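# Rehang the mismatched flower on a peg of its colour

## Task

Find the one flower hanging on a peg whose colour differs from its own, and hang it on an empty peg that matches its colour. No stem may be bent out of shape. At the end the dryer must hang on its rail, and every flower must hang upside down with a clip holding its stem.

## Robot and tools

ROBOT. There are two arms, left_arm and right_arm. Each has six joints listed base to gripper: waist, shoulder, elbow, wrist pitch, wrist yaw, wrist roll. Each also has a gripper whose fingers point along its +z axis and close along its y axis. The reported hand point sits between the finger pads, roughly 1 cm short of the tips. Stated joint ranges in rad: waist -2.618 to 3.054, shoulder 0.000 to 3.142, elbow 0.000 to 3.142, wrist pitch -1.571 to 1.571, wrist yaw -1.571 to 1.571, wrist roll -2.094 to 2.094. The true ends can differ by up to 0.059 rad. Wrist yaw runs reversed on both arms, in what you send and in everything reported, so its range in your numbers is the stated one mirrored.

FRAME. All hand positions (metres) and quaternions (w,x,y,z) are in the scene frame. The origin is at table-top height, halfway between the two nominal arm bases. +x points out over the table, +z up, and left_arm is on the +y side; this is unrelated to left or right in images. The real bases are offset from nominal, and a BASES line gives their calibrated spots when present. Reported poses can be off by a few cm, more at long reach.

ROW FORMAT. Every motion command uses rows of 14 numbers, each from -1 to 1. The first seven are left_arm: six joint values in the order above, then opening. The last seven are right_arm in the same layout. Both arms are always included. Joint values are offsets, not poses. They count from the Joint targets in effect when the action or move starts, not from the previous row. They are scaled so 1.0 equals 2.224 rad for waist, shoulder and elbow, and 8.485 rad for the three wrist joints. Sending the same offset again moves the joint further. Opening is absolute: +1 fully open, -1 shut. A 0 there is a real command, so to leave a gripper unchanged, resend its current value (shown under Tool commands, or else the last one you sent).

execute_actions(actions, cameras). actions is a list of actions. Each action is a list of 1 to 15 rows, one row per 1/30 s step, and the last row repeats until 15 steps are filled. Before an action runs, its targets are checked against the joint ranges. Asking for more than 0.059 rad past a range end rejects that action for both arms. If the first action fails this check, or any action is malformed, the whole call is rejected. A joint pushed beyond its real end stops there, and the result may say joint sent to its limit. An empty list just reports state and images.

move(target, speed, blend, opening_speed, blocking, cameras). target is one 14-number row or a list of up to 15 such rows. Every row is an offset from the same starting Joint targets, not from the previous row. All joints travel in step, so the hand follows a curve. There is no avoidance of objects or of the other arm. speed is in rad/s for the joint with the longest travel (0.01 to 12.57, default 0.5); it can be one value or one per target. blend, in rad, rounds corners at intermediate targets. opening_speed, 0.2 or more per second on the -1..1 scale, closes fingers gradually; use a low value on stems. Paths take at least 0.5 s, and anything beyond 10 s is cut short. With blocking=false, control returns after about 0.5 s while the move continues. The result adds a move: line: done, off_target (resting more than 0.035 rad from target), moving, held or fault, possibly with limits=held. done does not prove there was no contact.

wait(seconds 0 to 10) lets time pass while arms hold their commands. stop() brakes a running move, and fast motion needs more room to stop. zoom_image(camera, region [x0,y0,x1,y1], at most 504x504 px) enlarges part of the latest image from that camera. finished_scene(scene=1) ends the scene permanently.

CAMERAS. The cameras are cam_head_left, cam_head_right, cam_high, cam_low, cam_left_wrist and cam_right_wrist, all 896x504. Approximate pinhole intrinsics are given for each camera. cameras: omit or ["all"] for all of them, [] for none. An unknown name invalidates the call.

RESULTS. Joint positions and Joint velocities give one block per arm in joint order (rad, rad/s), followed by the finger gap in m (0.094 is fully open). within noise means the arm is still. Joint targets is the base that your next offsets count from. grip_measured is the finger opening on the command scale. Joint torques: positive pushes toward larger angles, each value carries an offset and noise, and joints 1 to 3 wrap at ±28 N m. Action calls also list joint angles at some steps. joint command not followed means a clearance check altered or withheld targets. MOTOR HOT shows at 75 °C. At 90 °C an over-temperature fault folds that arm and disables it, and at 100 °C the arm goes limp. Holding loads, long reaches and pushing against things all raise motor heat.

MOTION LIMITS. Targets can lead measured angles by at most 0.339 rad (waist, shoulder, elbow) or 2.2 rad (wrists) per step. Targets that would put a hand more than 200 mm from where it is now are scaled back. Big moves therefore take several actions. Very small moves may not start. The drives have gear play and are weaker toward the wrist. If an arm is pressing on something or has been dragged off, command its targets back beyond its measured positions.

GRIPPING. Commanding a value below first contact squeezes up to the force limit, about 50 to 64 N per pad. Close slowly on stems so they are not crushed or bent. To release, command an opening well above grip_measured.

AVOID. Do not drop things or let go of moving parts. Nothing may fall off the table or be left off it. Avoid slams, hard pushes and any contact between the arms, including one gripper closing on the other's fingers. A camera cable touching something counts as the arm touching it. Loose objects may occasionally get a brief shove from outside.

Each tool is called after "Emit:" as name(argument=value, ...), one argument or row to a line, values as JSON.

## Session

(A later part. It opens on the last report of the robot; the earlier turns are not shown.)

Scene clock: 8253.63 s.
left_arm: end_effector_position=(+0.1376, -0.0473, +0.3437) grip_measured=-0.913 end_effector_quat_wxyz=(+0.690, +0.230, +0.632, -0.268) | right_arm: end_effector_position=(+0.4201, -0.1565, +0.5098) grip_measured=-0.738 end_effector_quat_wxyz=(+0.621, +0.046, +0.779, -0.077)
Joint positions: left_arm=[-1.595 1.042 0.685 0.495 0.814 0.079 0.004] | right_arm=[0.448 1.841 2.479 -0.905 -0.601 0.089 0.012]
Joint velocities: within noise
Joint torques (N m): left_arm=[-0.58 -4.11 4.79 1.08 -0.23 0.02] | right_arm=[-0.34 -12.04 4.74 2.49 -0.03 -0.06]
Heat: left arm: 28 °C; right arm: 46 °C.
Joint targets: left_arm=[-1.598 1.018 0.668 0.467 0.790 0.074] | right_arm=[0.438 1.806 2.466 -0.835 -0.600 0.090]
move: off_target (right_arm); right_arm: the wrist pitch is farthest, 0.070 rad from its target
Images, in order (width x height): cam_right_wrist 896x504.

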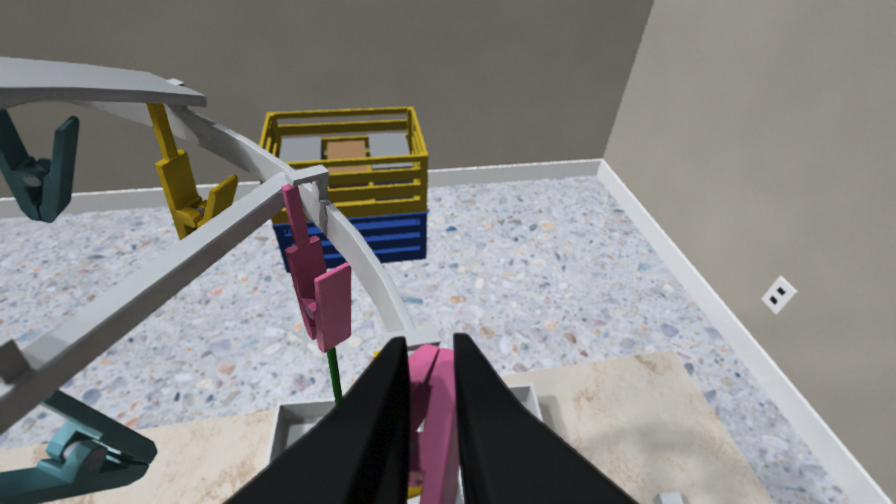

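Emit:
move(
  target=[0,0,0,0,0,0,-0.96,0,0,0,0,0,0,-0.80],
  opening_speed=0.2,
  cameras=["cam_right_wrist"],
)

Emit:
zoom_image(
  camera="cam_right_wrist",
  region=[330, 260, 550, 480],
)

Scene clock: 8263.53 s.
left_arm: end_effector_position=(+0.1376, -0.0473, +0.3437) grip_measured=-0.913 end_effector_quat_wxyz=(+0.690, +0.230, +0.632, -0.268) | right_arm: end_effector_position=(+0.4201, -0.1563, +0.5098) grip_measured=-0.795 end_effector_quat_wxyz=(+0.621, +0.046, +0.779, -0.076)
Joint positions: left_arm=[-1.595 1.042 0.685 0.495 0.814 0.079 0.004] | right_arm=[0.448 1.841 2.479 -0.905 -0.599 0.089 0.01]
Joint velocities: within noise
Joint torques (N m): left_arm=[-0.46 -4.56 4.78 1.08 -0.21 0.03] | right_arm=[-0.34 -12.04 4.74 2.49 -0.04 -0.06]
Heat: left arm: 28 °C; right arm: 46 °C.
Joint targets: left_arm=[-1.598 1.018 0.668 0.467 0.790 0.074] | right_arm=[0.438 1.806 2.466 -0.835 -0.600 0.090]
move: off_target (right_arm); right_arm: the wrist pitch is farthest, 0.070 rad from its target
Images, in order (width x height): cam_right_wrist 896x504.

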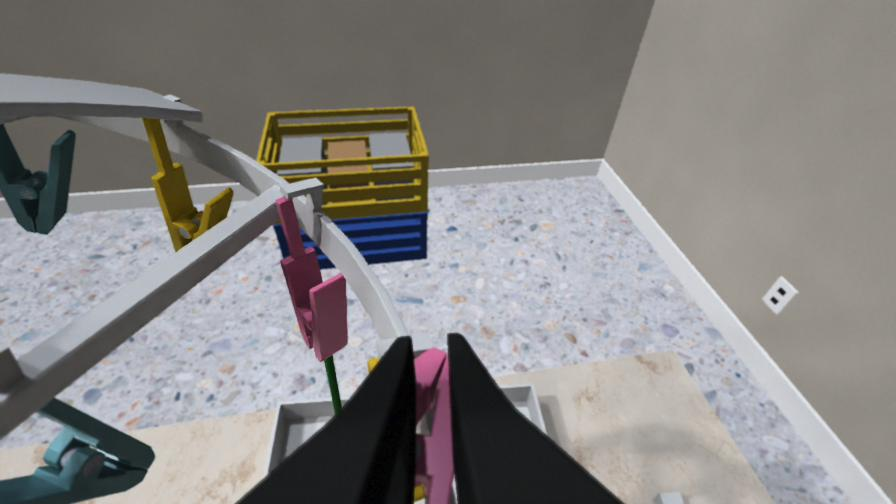

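Scaled by 2.291 from the camera's 896x504 image, which has a finer 1280x720 frame.

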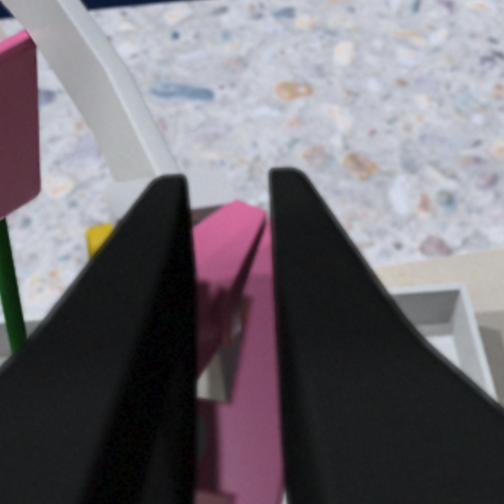

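Emit:
move(
  target=[0,0,0,0,0,0,-0.96,0,0,0,0,0,0,-0.86],
  opening_speed=0.2,
  cameras=["cam_right_wrist"],
)

Emit:
zoom_image(
  camera="cam_right_wrist",
  region=[330, 260, 550, 480],
)

Scene clock: 8272.03 s.
left_arm: end_effector_position=(+0.1376, -0.0473, +0.3437) grip_measured=-0.913 end_effector_quat_wxyz=(+0.690, +0.230, +0.632, -0.268) | right_arm: end_effector_position=(+0.4201, -0.1563, +0.5098) grip_measured=-0.855 end_effector_quat_wxyz=(+0.621, +0.044, +0.779, -0.078)
Joint positions: left_arm=[-1.595 1.042 0.685 0.495 0.814 0.079 0.004] | right_arm=[0.448 1.841 2.479 -0.905 -0.599 0.085 0.007]
Joint velocities: within noise
Joint torques (N m): left_arm=[-0.58 -4.56 4.81 1.12 -0.21 0.01] | right_arm=[-0.34 -12.05 4.74 2.49 -0.07 0.01]
Heat: left arm: 28 °C; right arm: 46 °C.
Joint targets: left_arm=[-1.598 1.018 0.668 0.467 0.790 0.074] | right_arm=[0.438 1.806 2.466 -0.835 -0.600 0.090]
move: off_target (right_arm); right_arm: the wrist pitch is farthest, 0.070 rad from its target
Images, in order (width x height): cam_right_wrist 896x504.

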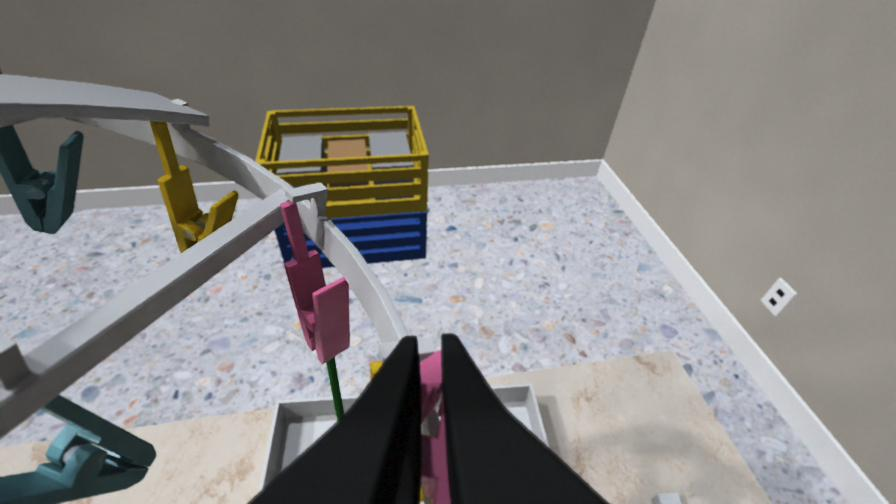

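Scaled by 2.291 from the camera's 896x504 image, which has a finer 1280x720 frame.

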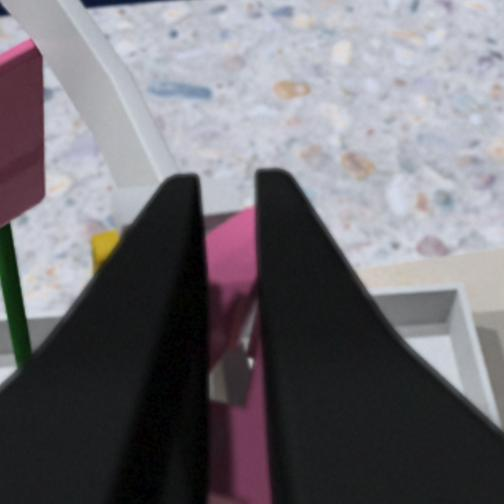

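Emit:
move(
  target=[0,0,0,0,0,0,-0.96,0,0,0,0,0,0,-0.3],
  opening_speed=0.5,
  cameras=["cam_right_wrist","cam_head_right"],
)

Emit:
zoom_image(
  camera="cam_right_wrist",
  region=[330, 260, 550, 480],
)

Scene clock: 8281.87 s.
left_arm: end_effector_position=(+0.1376, -0.0473, +0.3437) grip_measured=-0.913 end_effector_quat_wxyz=(+0.690, +0.230, +0.632, -0.268) | right_arm: end_effector_position=(+0.4202, -0.1560, +0.5097) grip_measured=-0.302 end_effector_quat_wxyz=(+0.620, +0.043, +0.779, -0.078)
Joint positions: left_arm=[-1.595 1.042 0.685 0.495 0.814 0.079 0.004] | right_arm=[0.448 1.841 2.479 -0.905 -0.598 0.083 0.033]
Joint velocities: within noise
Joint torques (N m): left_arm=[-0.47 -4.42 4.82 1.12 -0.23 0.01] | right_arm=[-0.34 -12.04 4.74 2.49 -0.06 0.01]
Heat: left arm: 28 °C; right arm: 47 °C.
Joint targets: left_arm=[-1.598 1.018 0.668 0.467 0.790 0.074] | right_arm=[0.438 1.806 2.466 -0.835 -0.600 0.090]
move: off_target (right_arm); right_arm: the wrist pitch is farthest, 0.070 rad from its target
Images, in order (width x height): cam_head_right 896x504, cam_right_wrist 896x504.

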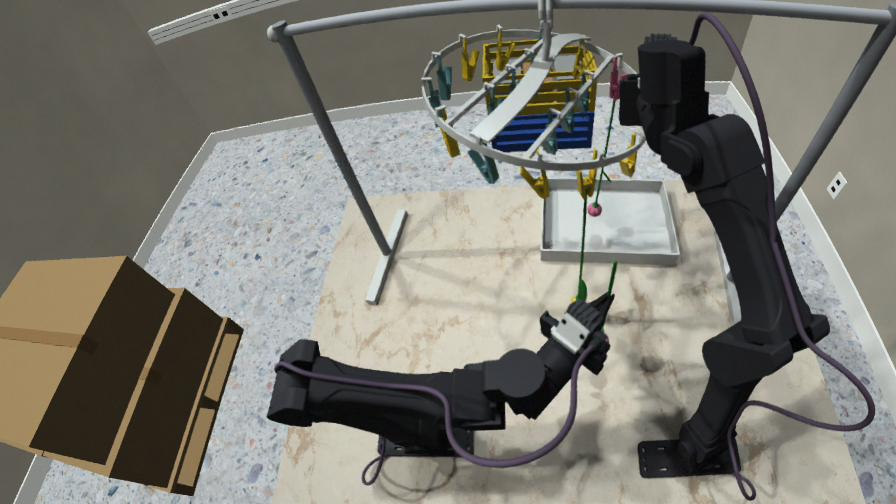

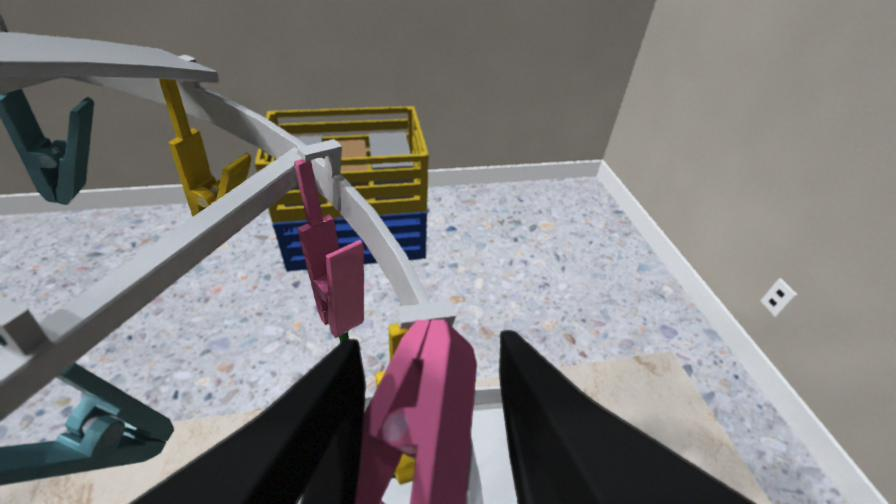

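Scaled by 2.291 from the camera's 896x504 image, which has a finer 1280x720 frame.

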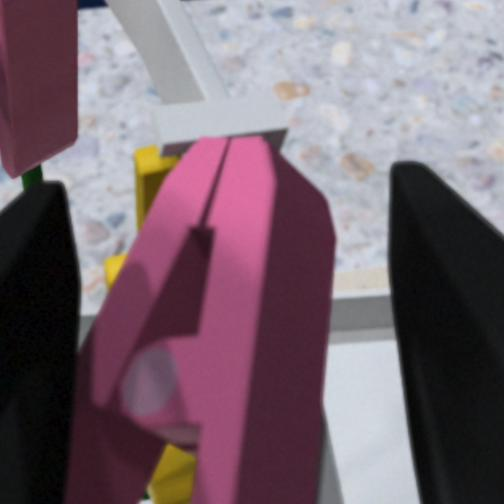

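Emit:
move(
  target=[0,0,0,0,0,0,-0.96,-0.0009,-0.0047,-0.0132,0,0,0,-0.05],
  speed=0.2,
  opening_speed=1.0,
  cameras=["cam_right_wrist"],
)

Emit:
zoom_image(
  camera="cam_right_wrist",
  region=[330, 260, 550, 480],
)

Scene clock: 8309.30 s.
left_arm: end_effector_position=(+0.1376, -0.0473, +0.3437) grip_measured=-0.913 end_effector_quat_wxyz=(+0.690, +0.230, +0.632, -0.268) | right_arm: end_effector_position=(+0.4216, -0.1553, +0.5019) grip_measured=-0.052 end_effector_quat_wxyz=(+0.613, +0.040, +0.785, -0.082)
Joint positions: left_arm=[-1.595 1.042 0.685 0.495 0.814 0.079 0.004] | right_arm=[0.448 1.835 2.45 -0.903 -0.598 0.083 0.045]
Joint velocities: within noise
Joint torques (N m): left_arm=[-0.44 -4.42 4.89 1.12 -0.22 -0.01] | right_arm=[-0.53 -12.59 4.77 2.49 -0.06 0.02]
Heat: left arm: 28 °C; right arm: 47 °C.
Joint targets: left_arm=[-1.598 1.018 0.668 0.467 0.790 0.074] | right_arm=[0.436 1.795 2.437 -0.835 -0.600 0.090]
move: off_target (right_arm); right_arm: the wrist pitch is farthest, 0.068 rad from its target
Images, in order (width x height): cam_right_wrist 896x504.

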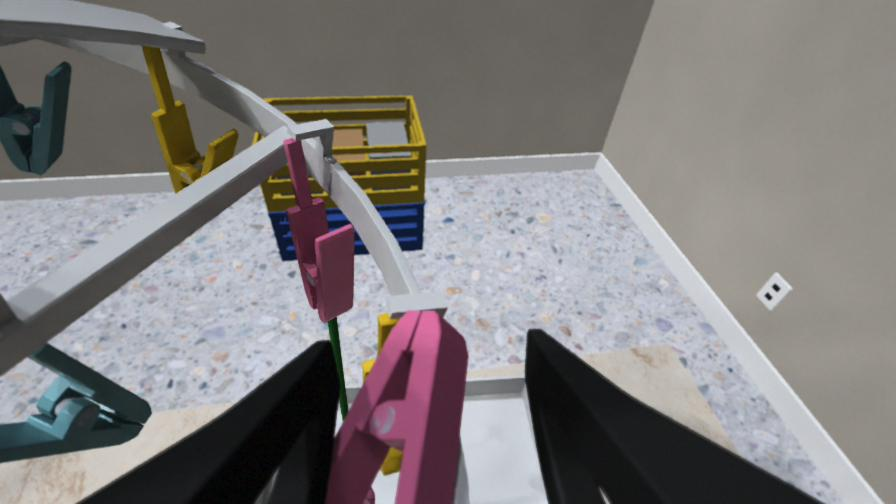

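Scaled by 2.291 from the camera's 896x504 image, which has a finer 1280x720 frame.

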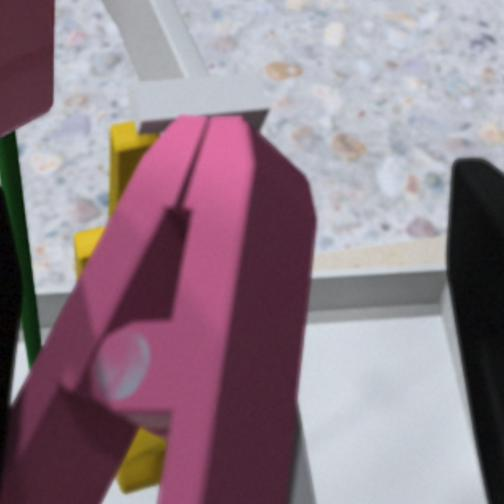

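Emit:
move(
  target=[0,0,0,0,0,0,-0.96,-0.0036,0,0,0,0,0,-0.25],
  speed=0.2,
  opening_speed=0.4,
  cameras=["cam_right_wrist"],
)

Emit:
zoom_image(
  camera="cam_right_wrist",
  region=[330, 260, 550, 480],
)

Scene clock: 8331.60 s.
left_arm: end_effector_position=(+0.1376, -0.0473, +0.3437) grip_measured=-0.913 end_effector_quat_wxyz=(+0.690, +0.230, +0.632, -0.268) | right_arm: end_effector_position=(+0.4223, -0.1582, +0.5019) grip_measured=-0.248 end_effector_quat_wxyz=(+0.613, +0.042, +0.785, -0.084)
Joint positions: left_arm=[-1.595 1.042 0.685 0.495 0.814 0.079 0.004] | right_arm=[0.442 1.835 2.45 -0.903 -0.598 0.083 0.035]
Joint velocities: within noise
Joint torques (N m): left_arm=[-0.69 -4.4 4.78 1.06 -0.21 0] | right_arm=[-0.68 -12.59 4.77 2.49 -0.07 0.02]
Heat: left arm: 28 °C; right arm: 48 °C.
Joint targets: left_arm=[-1.598 1.018 0.668 0.467 0.790 0.074] | right_arm=[0.428 1.795 2.437 -0.835 -0.600 0.090]
move: off_target (right_arm); right_arm: the wrist pitch is farthest, 0.068 rad from its target
Images, in order (width x height): cam_right_wrist 896x504.

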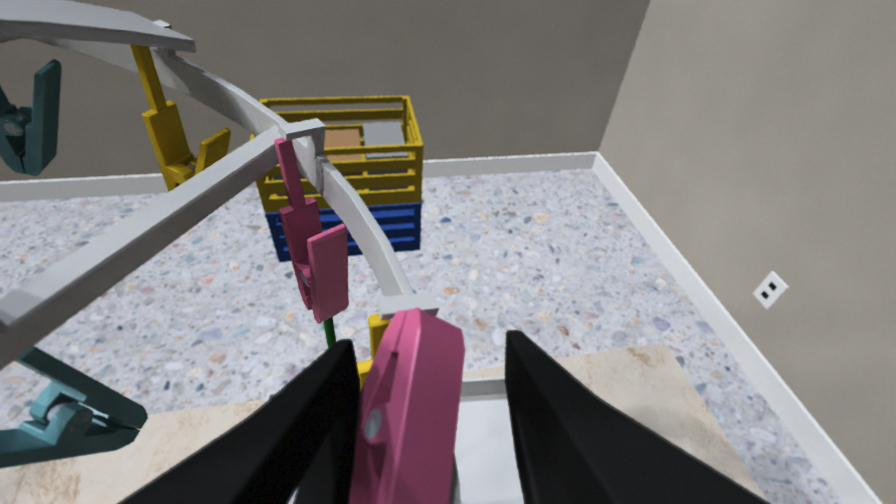

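Scaled by 2.291 from the camera's 896x504 image, which has a finer 1280x720 frame.

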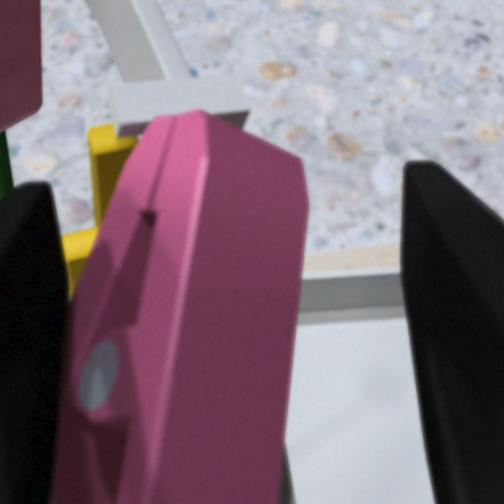

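Emit:
move(
  target=[0,0,0,0,0,0,-0.96,0,0,0,0,0,0,-0.55],
  opening_speed=0.4,
  cameras=["cam_right_wrist"],
)

Emit:
zoom_image(
  camera="cam_right_wrist",
  region=[330, 260, 550, 480],
)

Scene clock: 8339.80 s.
left_arm: end_effector_position=(+0.1376, -0.0473, +0.3437) grip_measured=-0.913 end_effector_quat_wxyz=(+0.690, +0.230, +0.632, -0.268) | right_arm: end_effector_position=(+0.4215, -0.1583, +0.5042) grip_measured=-0.548 end_effector_quat_wxyz=(+0.616, +0.048, +0.783, -0.078)
Joint positions: left_arm=[-1.595 1.042 0.685 0.495 0.814 0.079 0.004] | right_arm=[0.442 1.832 2.45 -0.899 -0.596 0.095 0.021]
Joint velocities: within noise
Joint torques (N m): left_arm=[-0.46 -4.66 4.66 1.11 -0.23 0.02] | right_arm=[-0.66 -12.15 4.74 2.44 -0.08 0.02]
Heat: left arm: 28 °C; right arm: 49 °C.
Joint targets: left_arm=[-1.598 1.018 0.668 0.467 0.790 0.074] | right_arm=[0.428 1.795 2.437 -0.835 -0.600 0.090]
move: off_target (right_arm); right_arm: the wrist pitch is farthest, 0.064 rad from its target
Images, in order (width x height): cam_right_wrist 896x504.

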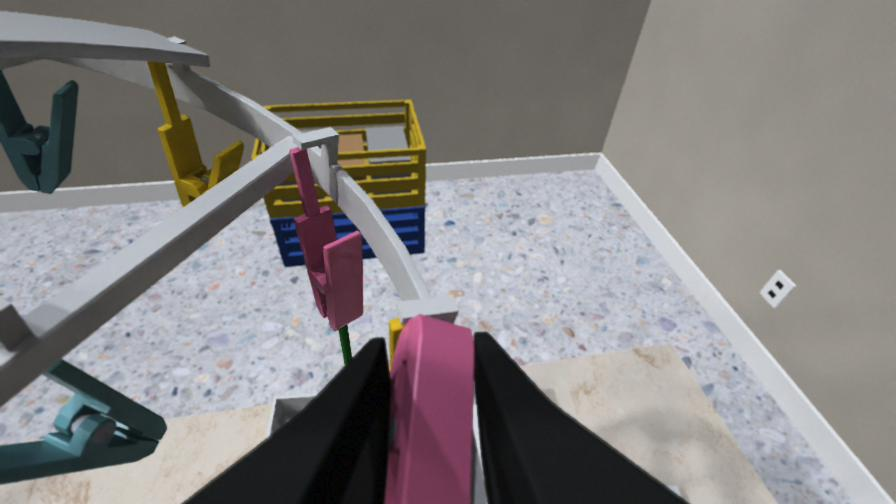

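Scaled by 2.291 from the camera's 896x504 image, which has a finer 1280x720 frame.

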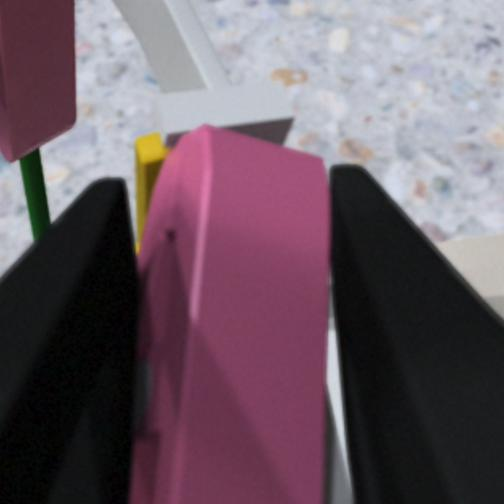

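Emit:
move(
  target=[0,0,0,0,0,0,-0.96,0,0,0,0,0,0,-0.64],
  opening_speed=0.2,
  cameras=["cam_right_wrist"],
)

Emit:
zoom_image(
  camera="cam_right_wrist",
  region=[330, 260, 550, 480],
)

Scene clock: 8344.57 s.
left_arm: end_effector_position=(+0.1376, -0.0473, +0.3437) grip_measured=-0.913 end_effector_quat_wxyz=(+0.690, +0.230, +0.632, -0.268) | right_arm: end_effector_position=(+0.4203, -0.1583, +0.5074) grip_measured=-0.637 end_effector_quat_wxyz=(+0.620, +0.048, +0.780, -0.075)
Joint positions: left_arm=[-1.595 1.042 0.685 0.495 0.814 0.079 0.004] | right_arm=[0.442 1.828 2.45 -0.893 -0.593 0.095 0.017]
Joint velocities: within noise
Joint torques (N m): left_arm=[-0.68 -4.4 4.94 1.07 -0.26 0.02] | right_arm=[-0.68 -11.64 4.72 2.39 -0.11 0.02]
Heat: left arm: 28 °C; right arm: 48 °C.
Joint targets: left_arm=[-1.598 1.018 0.668 0.467 0.790 0.074] | right_arm=[0.428 1.795 2.437 -0.835 -0.600 0.090]
move: off_target (right_arm); right_arm: the wrist pitch is farthest, 0.058 rad from its target
Images, in order (width x height): cam_right_wrist 896x504.

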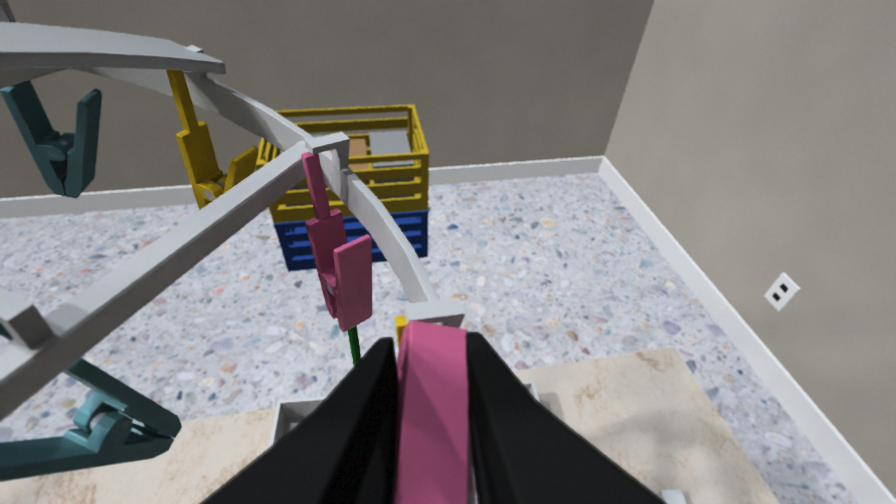

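Scaled by 2.291 from the camera's 896x504 image, which has a finer 1280x720 frame.

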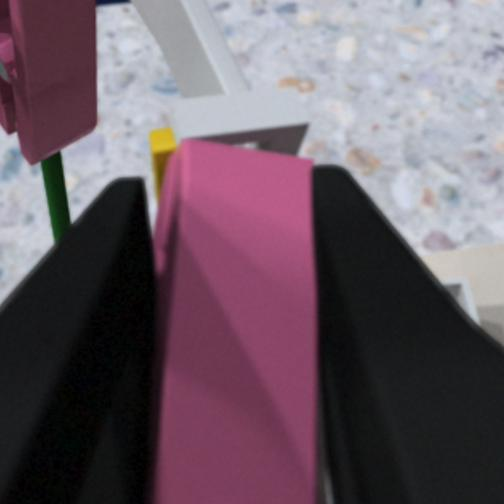

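Emit:
move(
  target=[0,0,0,0,0,0,-0.96,0,0,0,0,0,0,-0.74],
  opening_speed=0.2,
  cameras=["cam_right_wrist"],
)

Emit:
zoom_image(
  camera="cam_right_wrist",
  region=[330, 260, 550, 480],
)

Scene clock: 8354.27 s.
left_arm: end_effector_position=(+0.1376, -0.0473, +0.3437) grip_measured=-0.913 end_effector_quat_wxyz=(+0.690, +0.230, +0.632, -0.268) | right_arm: end_effector_position=(+0.4204, -0.1583, +0.5081) grip_measured=-0.653 end_effector_quat_wxyz=(+0.621, +0.049, +0.779, -0.074)
Joint positions: left_arm=[-1.595 1.042 0.685 0.495 0.814 0.079 0.004] | right_arm=[0.442 1.828 2.45 -0.89 -0.593 0.095 0.016]
Joint velocities: within noise
Joint torques (N m): left_arm=[-0.43 -4.29 4.89 1.08 -0.19 -0.01] | right_arm=[-0.68 -11.63 4.72 2.37 -0.11 0.02]
Heat: left arm: 28 °C; right arm: 46 °C.
Joint targets: left_arm=[-1.598 1.018 0.668 0.467 0.790 0.074] | right_arm=[0.428 1.795 2.437 -0.835 -0.600 0.090]
move: off_target (right_arm); right_arm: the wrist pitch is farthest, 0.055 rad from its target
Images, in order (width x height): cam_right_wrist 896x504.

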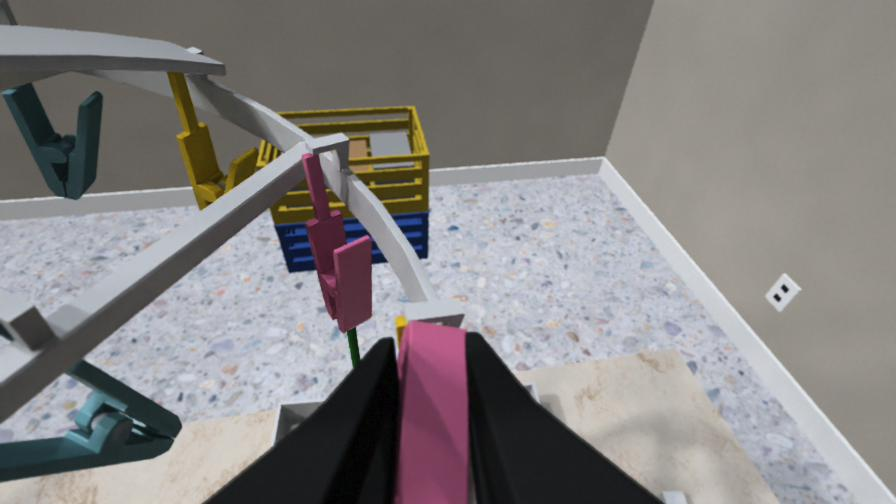

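Scaled by 2.291 from the camera's 896x504 image, which has a finer 1280x720 frame.

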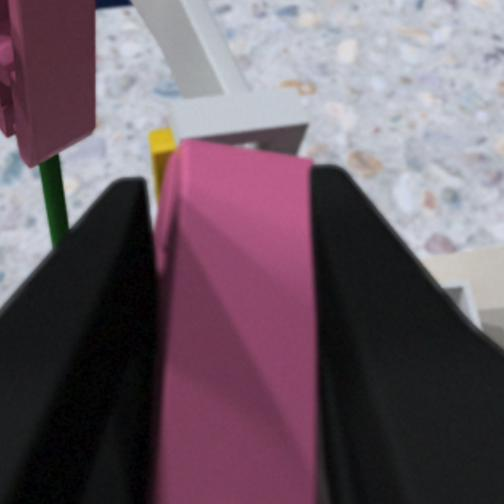

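Emit:
move(
  target=[0,0,0,0,0,0,-0.96,0.0130,-0.0508,-0.1102,0.0293,-0.0021,-0.0077,-0.76],
  speed=0.2,
  cameras=["cam_right_wrist","cam_head_right"],
)

Scene clock: 8401.03 s.
left_arm: end_effector_position=(+0.1376, -0.0473, +0.3437) grip_measured=-0.913 end_effector_quat_wxyz=(+0.690, +0.230, +0.632, -0.268) | right_arm: end_effector_position=(+0.4206, -0.1576, +0.5125) grip_measured=-0.655 end_effector_quat_wxyz=(+0.654, +0.048, +0.752, -0.071)
Joint positions: left_arm=[-1.595 1.042 0.685 0.495 0.814 0.079 0.004] | right_arm=[0.443 1.719 2.21 -0.655 -0.595 0.048 0.016]
Joint velocities: within noise
Joint torques (N m): left_arm=[-0.42 -4.48 4.85 1.1 -0.17 0.07] | right_arm=[0.73 -11.56 5.08 2.51 -0.24 -0.18]
Heat: left arm: 28 °C; right arm: 44 °C.
Joint targets: left_arm=[-1.598 1.018 0.668 0.467 0.790 0.074] | right_arm=[0.456 1.682 2.191 -0.587 -0.617 0.025]
move: off_target (right_arm); right_arm: the wrist pitch is farthest, 0.068 rad from its target
Images, in order (width x height): cam_head_right 896x504, cam_right_wrist 896x504.

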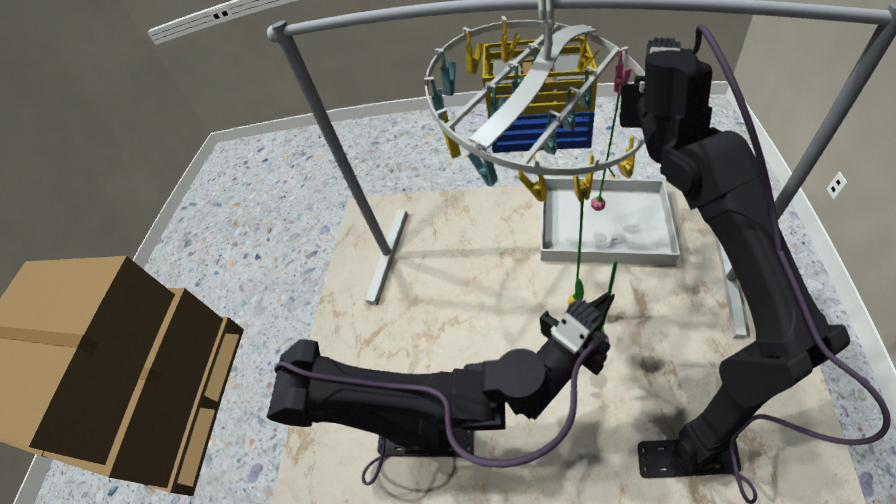

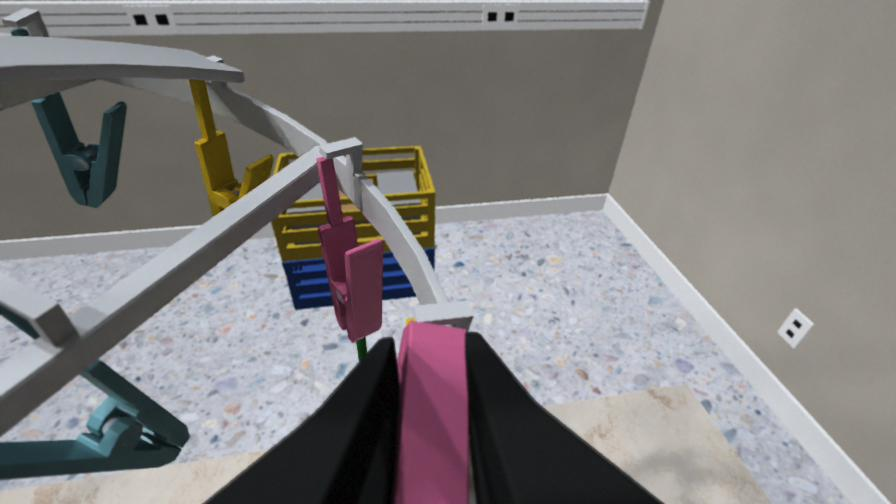

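Emit:
zoom_image(
  camera="cam_right_wrist",
  region=[370, 280, 510, 380],
)

Emit:
zoom_image(
  camera="cam_head_right",
  region=[520, 30, 700, 150],
)

Scaled by 3.600 from the camera's 896x504 image, which has a finer 1280x720 frame.

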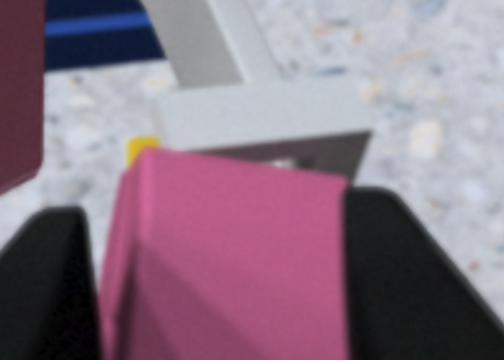

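Scaled by 2.800 from the camera's 896x504 image, which has a finer 1280x720 frame.

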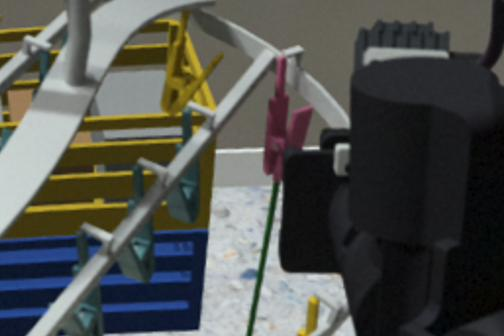

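Emit:
move(
  target=[0,0,0,0,0,0,-0.96,0.0054,-0.0603,-0.1479,0.0471,-0.0020,-0.0139,-0.76],
  speed=0.25,
  cameras=["cam_right_wrist","cam_head_right"],
)

Emit:
zoom_image(
  camera="cam_right_wrist",
  region=[350, 260, 530, 400],
)

Scene clock: 8431.33 s.
left_arm: end_effector_position=(+0.1376, -0.0473, +0.3437) grip_measured=-0.913 end_effector_quat_wxyz=(+0.690, +0.230, +0.632, -0.268) | right_arm: end_effector_position=(+0.4132, -0.1567, +0.5223) grip_measured=-0.659 end_effector_quat_wxyz=(+0.716, +0.048, +0.692, -0.080)
Joint positions: left_arm=[-1.595 1.042 0.685 0.495 0.814 0.079 0.004] | right_arm=[0.463 1.582 1.883 -0.254 -0.63 -0.069 0.016]
Joint velocities: within noise
Joint torques (N m): left_arm=[-0.58 -4.6 4.9 1.11 -0.22 -0.01] | right_arm=[0.75 -10.61 5.63 2.43 -0.12 -0.23]
Heat: left arm: 28 °C; right arm: 49 °C.
Joint targets: left_arm=[-1.598 1.018 0.668 0.467 0.790 0.074] | right_arm=[0.468 1.548 1.862 -0.187 -0.634 -0.093]
move: off_target (right_arm); right_arm: the wrist pitch is farthest, 0.067 rad from its target
Images, in order (width x height): cam_head_right 896x504, cam_right_wrist 896x504.

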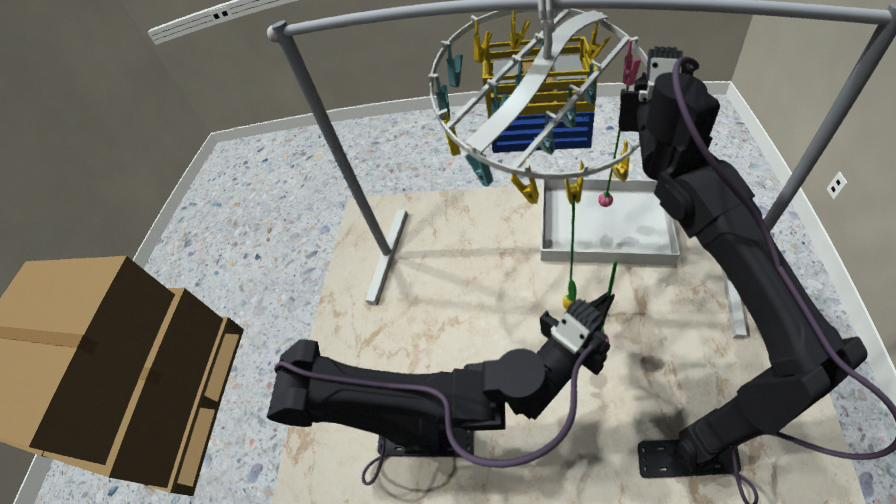

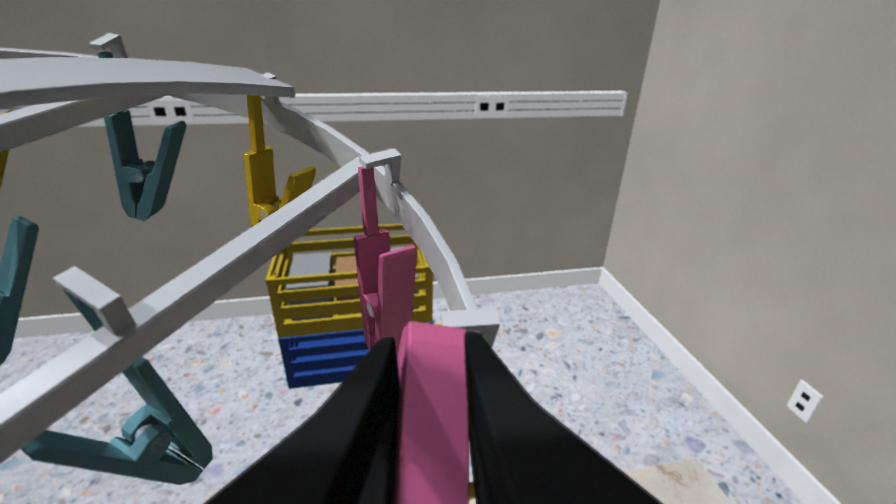

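Scaled by 2.800 from the camera's 896x504 image, which has a finer 1280x720 frame.

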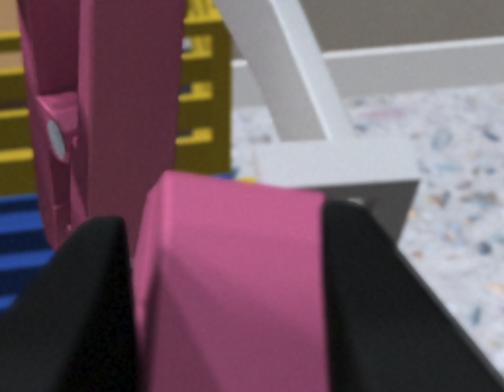

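Emit:
move(
  target=[0,0,0,0,0,0,-0.96,-0.0420,-0.0150,-0.0131,0,0.0359,0,-0.76],
  speed=0.25,
  cameras=["cam_right_wrist","cam_head_right"],
)

Emit:
zoom_image(
  camera="cam_right_wrist",
  region=[350, 260, 530, 400],
)

Scene clock: 8447.10 s.
left_arm: end_effector_position=(+0.1376, -0.0473, +0.3437) grip_measured=-0.913 end_effector_quat_wxyz=(+0.690, +0.230, +0.632, -0.268) | right_arm: end_effector_position=(+0.4175, -0.1493, +0.5265) grip_measured=-0.666 end_effector_quat_wxyz=(+0.725, -0.023, +0.688, -0.013)
Joint positions: left_arm=[-1.595 1.042 0.685 0.495 0.814 0.079 0.004] | right_arm=[0.379 1.548 1.854 -0.25 -0.349 -0.07 0.016]
Joint velocities: within noise
Joint torques (N m): left_arm=[-0.69 -4.53 4.85 1.09 -0.22 0] | right_arm=[-0.7 -10.25 5.64 2.49 0.11 -0.2]
Heat: left arm: 28 °C; right arm: 49 °C.
Joint targets: left_arm=[-1.598 1.018 0.668 0.467 0.790 0.074] | right_arm=[0.375 1.515 1.833 -0.187 -0.330 -0.093]
move: off_target (right_arm); right_arm: the wrist pitch is farthest, 0.063 rad from its target
Images, in order (width x height): cam_head_right 896x504, cam_right_wrist 896x504.

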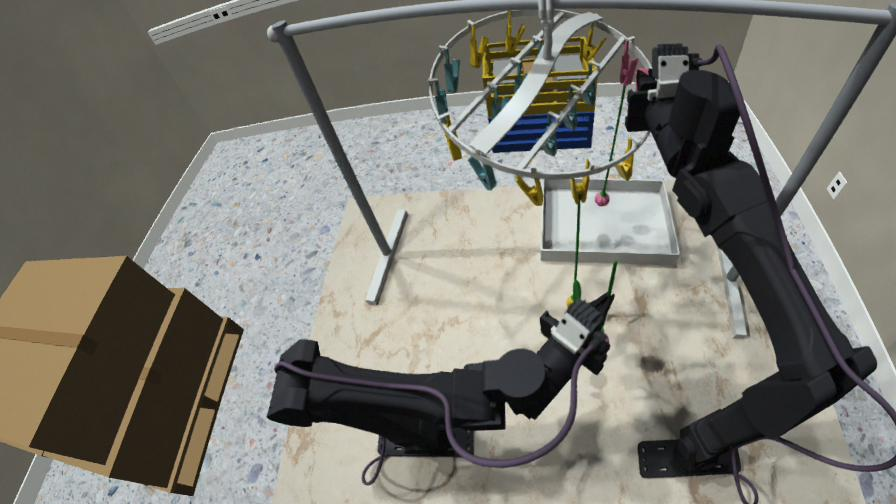

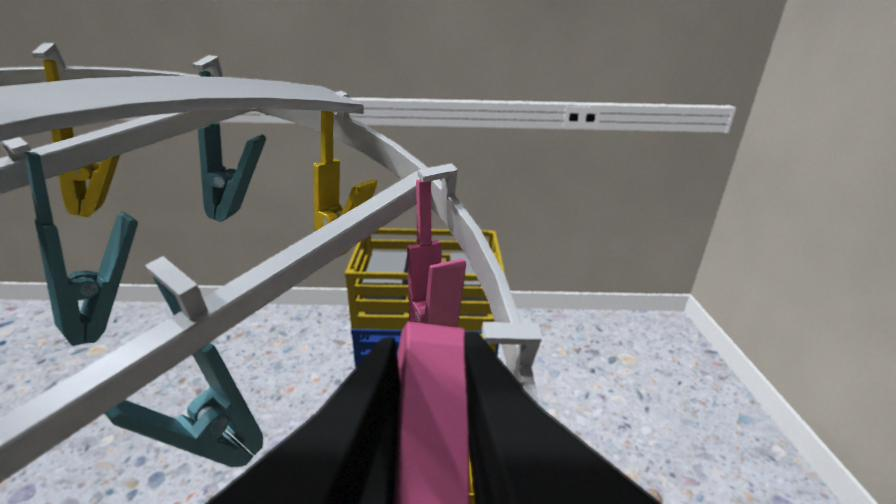

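Scaled by 2.800 from the camera's 896x504 image, which has a finer 1280x720 frame.

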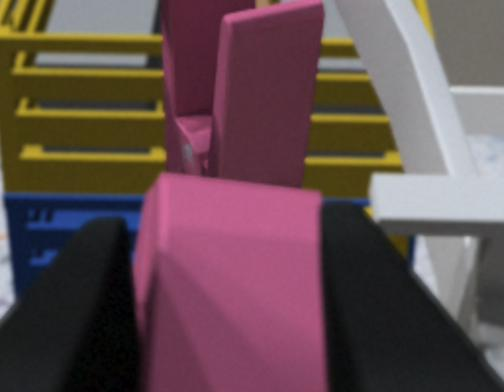

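Emit:
move(
  target=[0,0,0,0,0,0,-0.96,-0.0346,-0.0121,-0.0108,0,0.0295,0,-0.76],
  speed=0.25,
  cameras=["cam_right_wrist","cam_head_right"],
)

Emit:
zoom_image(
  camera="cam_head_right",
  region=[520, 30, 700, 150],
)

Scene clock: 8458.67 s.
left_arm: end_effector_position=(+0.1376, -0.0473, +0.3437) grip_measured=-0.913 end_effector_quat_wxyz=(+0.690, +0.230, +0.632, -0.268) | right_arm: end_effector_position=(+0.4138, -0.1379, +0.5276) grip_measured=-0.672 end_effector_quat_wxyz=(+0.725, -0.091, +0.681, +0.049)
Joint positions: left_arm=[-1.595 1.042 0.685 0.495 0.814 0.079 0.004] | right_arm=[0.311 1.522 1.829 -0.25 -0.098 -0.07 0.015]
Joint velocities: within noise
Joint torques (N m): left_arm=[-0.57 -4.53 4.85 1.06 -0.19 0.03] | right_arm=[-0.65 -10.03 5.75 2.53 0.11 -0.19]
Heat: left arm: 28 °C; right arm: 50 °C.
Joint targets: left_arm=[-1.598 1.018 0.668 0.467 0.790 0.074] | right_arm=[0.298 1.488 1.809 -0.187 -0.079 -0.093]
move: off_target (right_arm); right_arm: the wrist pitch is farthest, 0.063 rad from its target
Images, in order (width x height): cam_head_right 896x504, cam_right_wrist 896x504.

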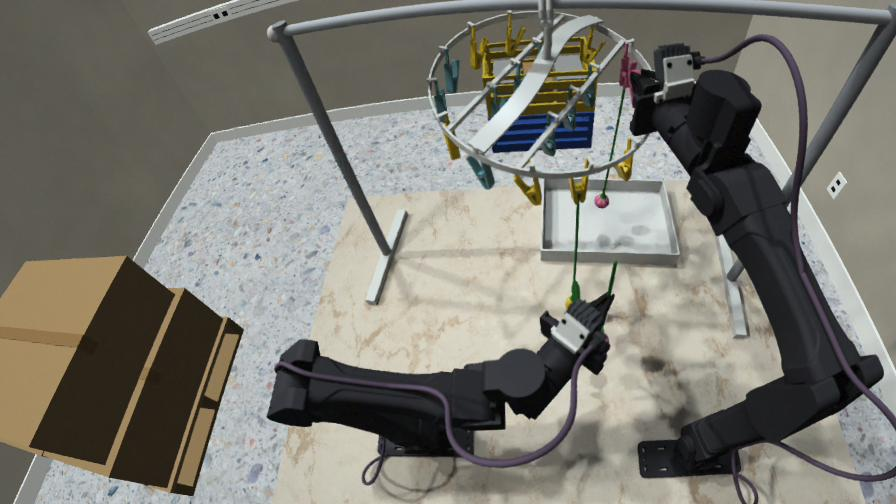

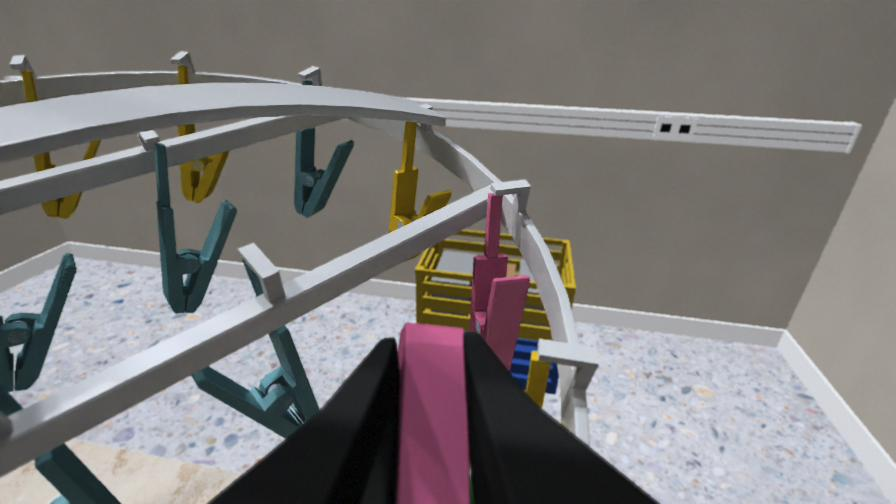

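Scaled by 2.800 from the camera's 896x504 image, which has a finer 1280x720 frame.

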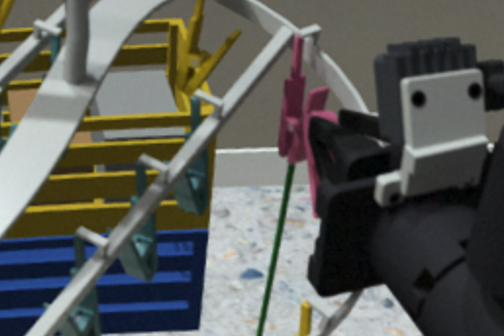

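Emit:
move(
  target=[0,0,0,0,0,0,-0.96,0.0009,0.1178,0.2689,-0.0807,-0.0007,0.0053,-0.76],
  speed=0.3,
  cameras=["cam_right_wrist","cam_head_right"],
)

Emit:
zoom_image(
  camera="cam_head_right",
  region=[520, 30, 700, 150],
)

Scene clock: 8487.33 s.
left_arm: end_effector_position=(+0.1376, -0.0473, +0.3437) grip_measured=-0.913 end_effector_quat_wxyz=(+0.690, +0.230, +0.632, -0.268) | right_arm: end_effector_position=(+0.4195, -0.1374, +0.5217) grip_measured=-0.673 end_effector_quat_wxyz=(+0.635, -0.102, +0.764, +0.046)
Joint positions: left_arm=[-1.595 1.042 0.685 0.495 0.814 0.079 0.004] | right_arm=[0.304 1.748 2.361 -0.804 -0.084 -0.044 0.015]
Joint velocities: within noise
Joint torques (N m): left_arm=[-0.58 -4.4 4.86 1.12 -0.17 0.01] | right_arm=[-0.4 -7.64 10.61 1.4 0.02 0.04]
Heat: left arm: 28 °C; right arm: 49 °C.
Joint targets: left_arm=[-1.598 1.018 0.668 0.467 0.790 0.074] | right_arm=[0.300 1.750 2.407 -0.872 -0.085 -0.048]
move: off_target (right_arm); right_arm: the wrist pitch is farthest, 0.068 rad from its target
Images, in order (width x height): cam_head_right 896x504, cam_right_wrist 896x504.

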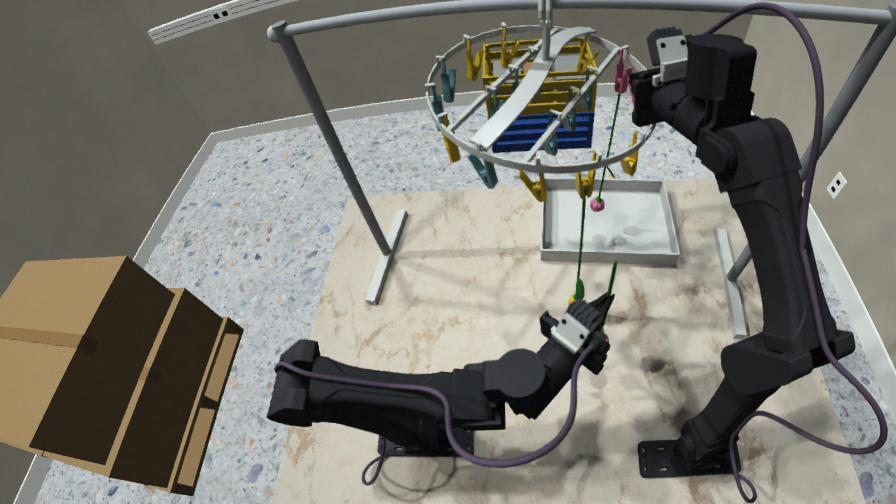

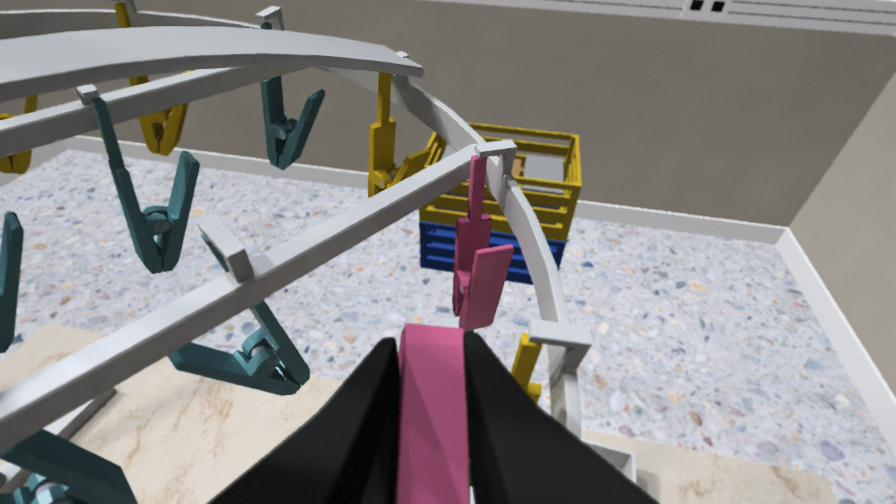

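Scaled by 2.800 from the camera's 896x504 image, which has a finer 1280x720 frame.

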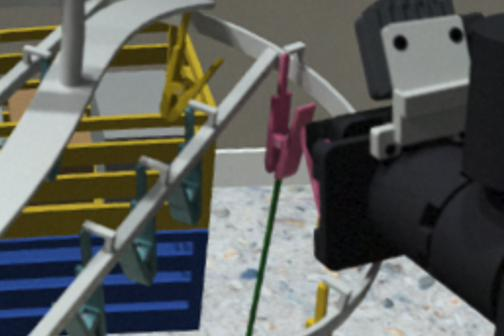

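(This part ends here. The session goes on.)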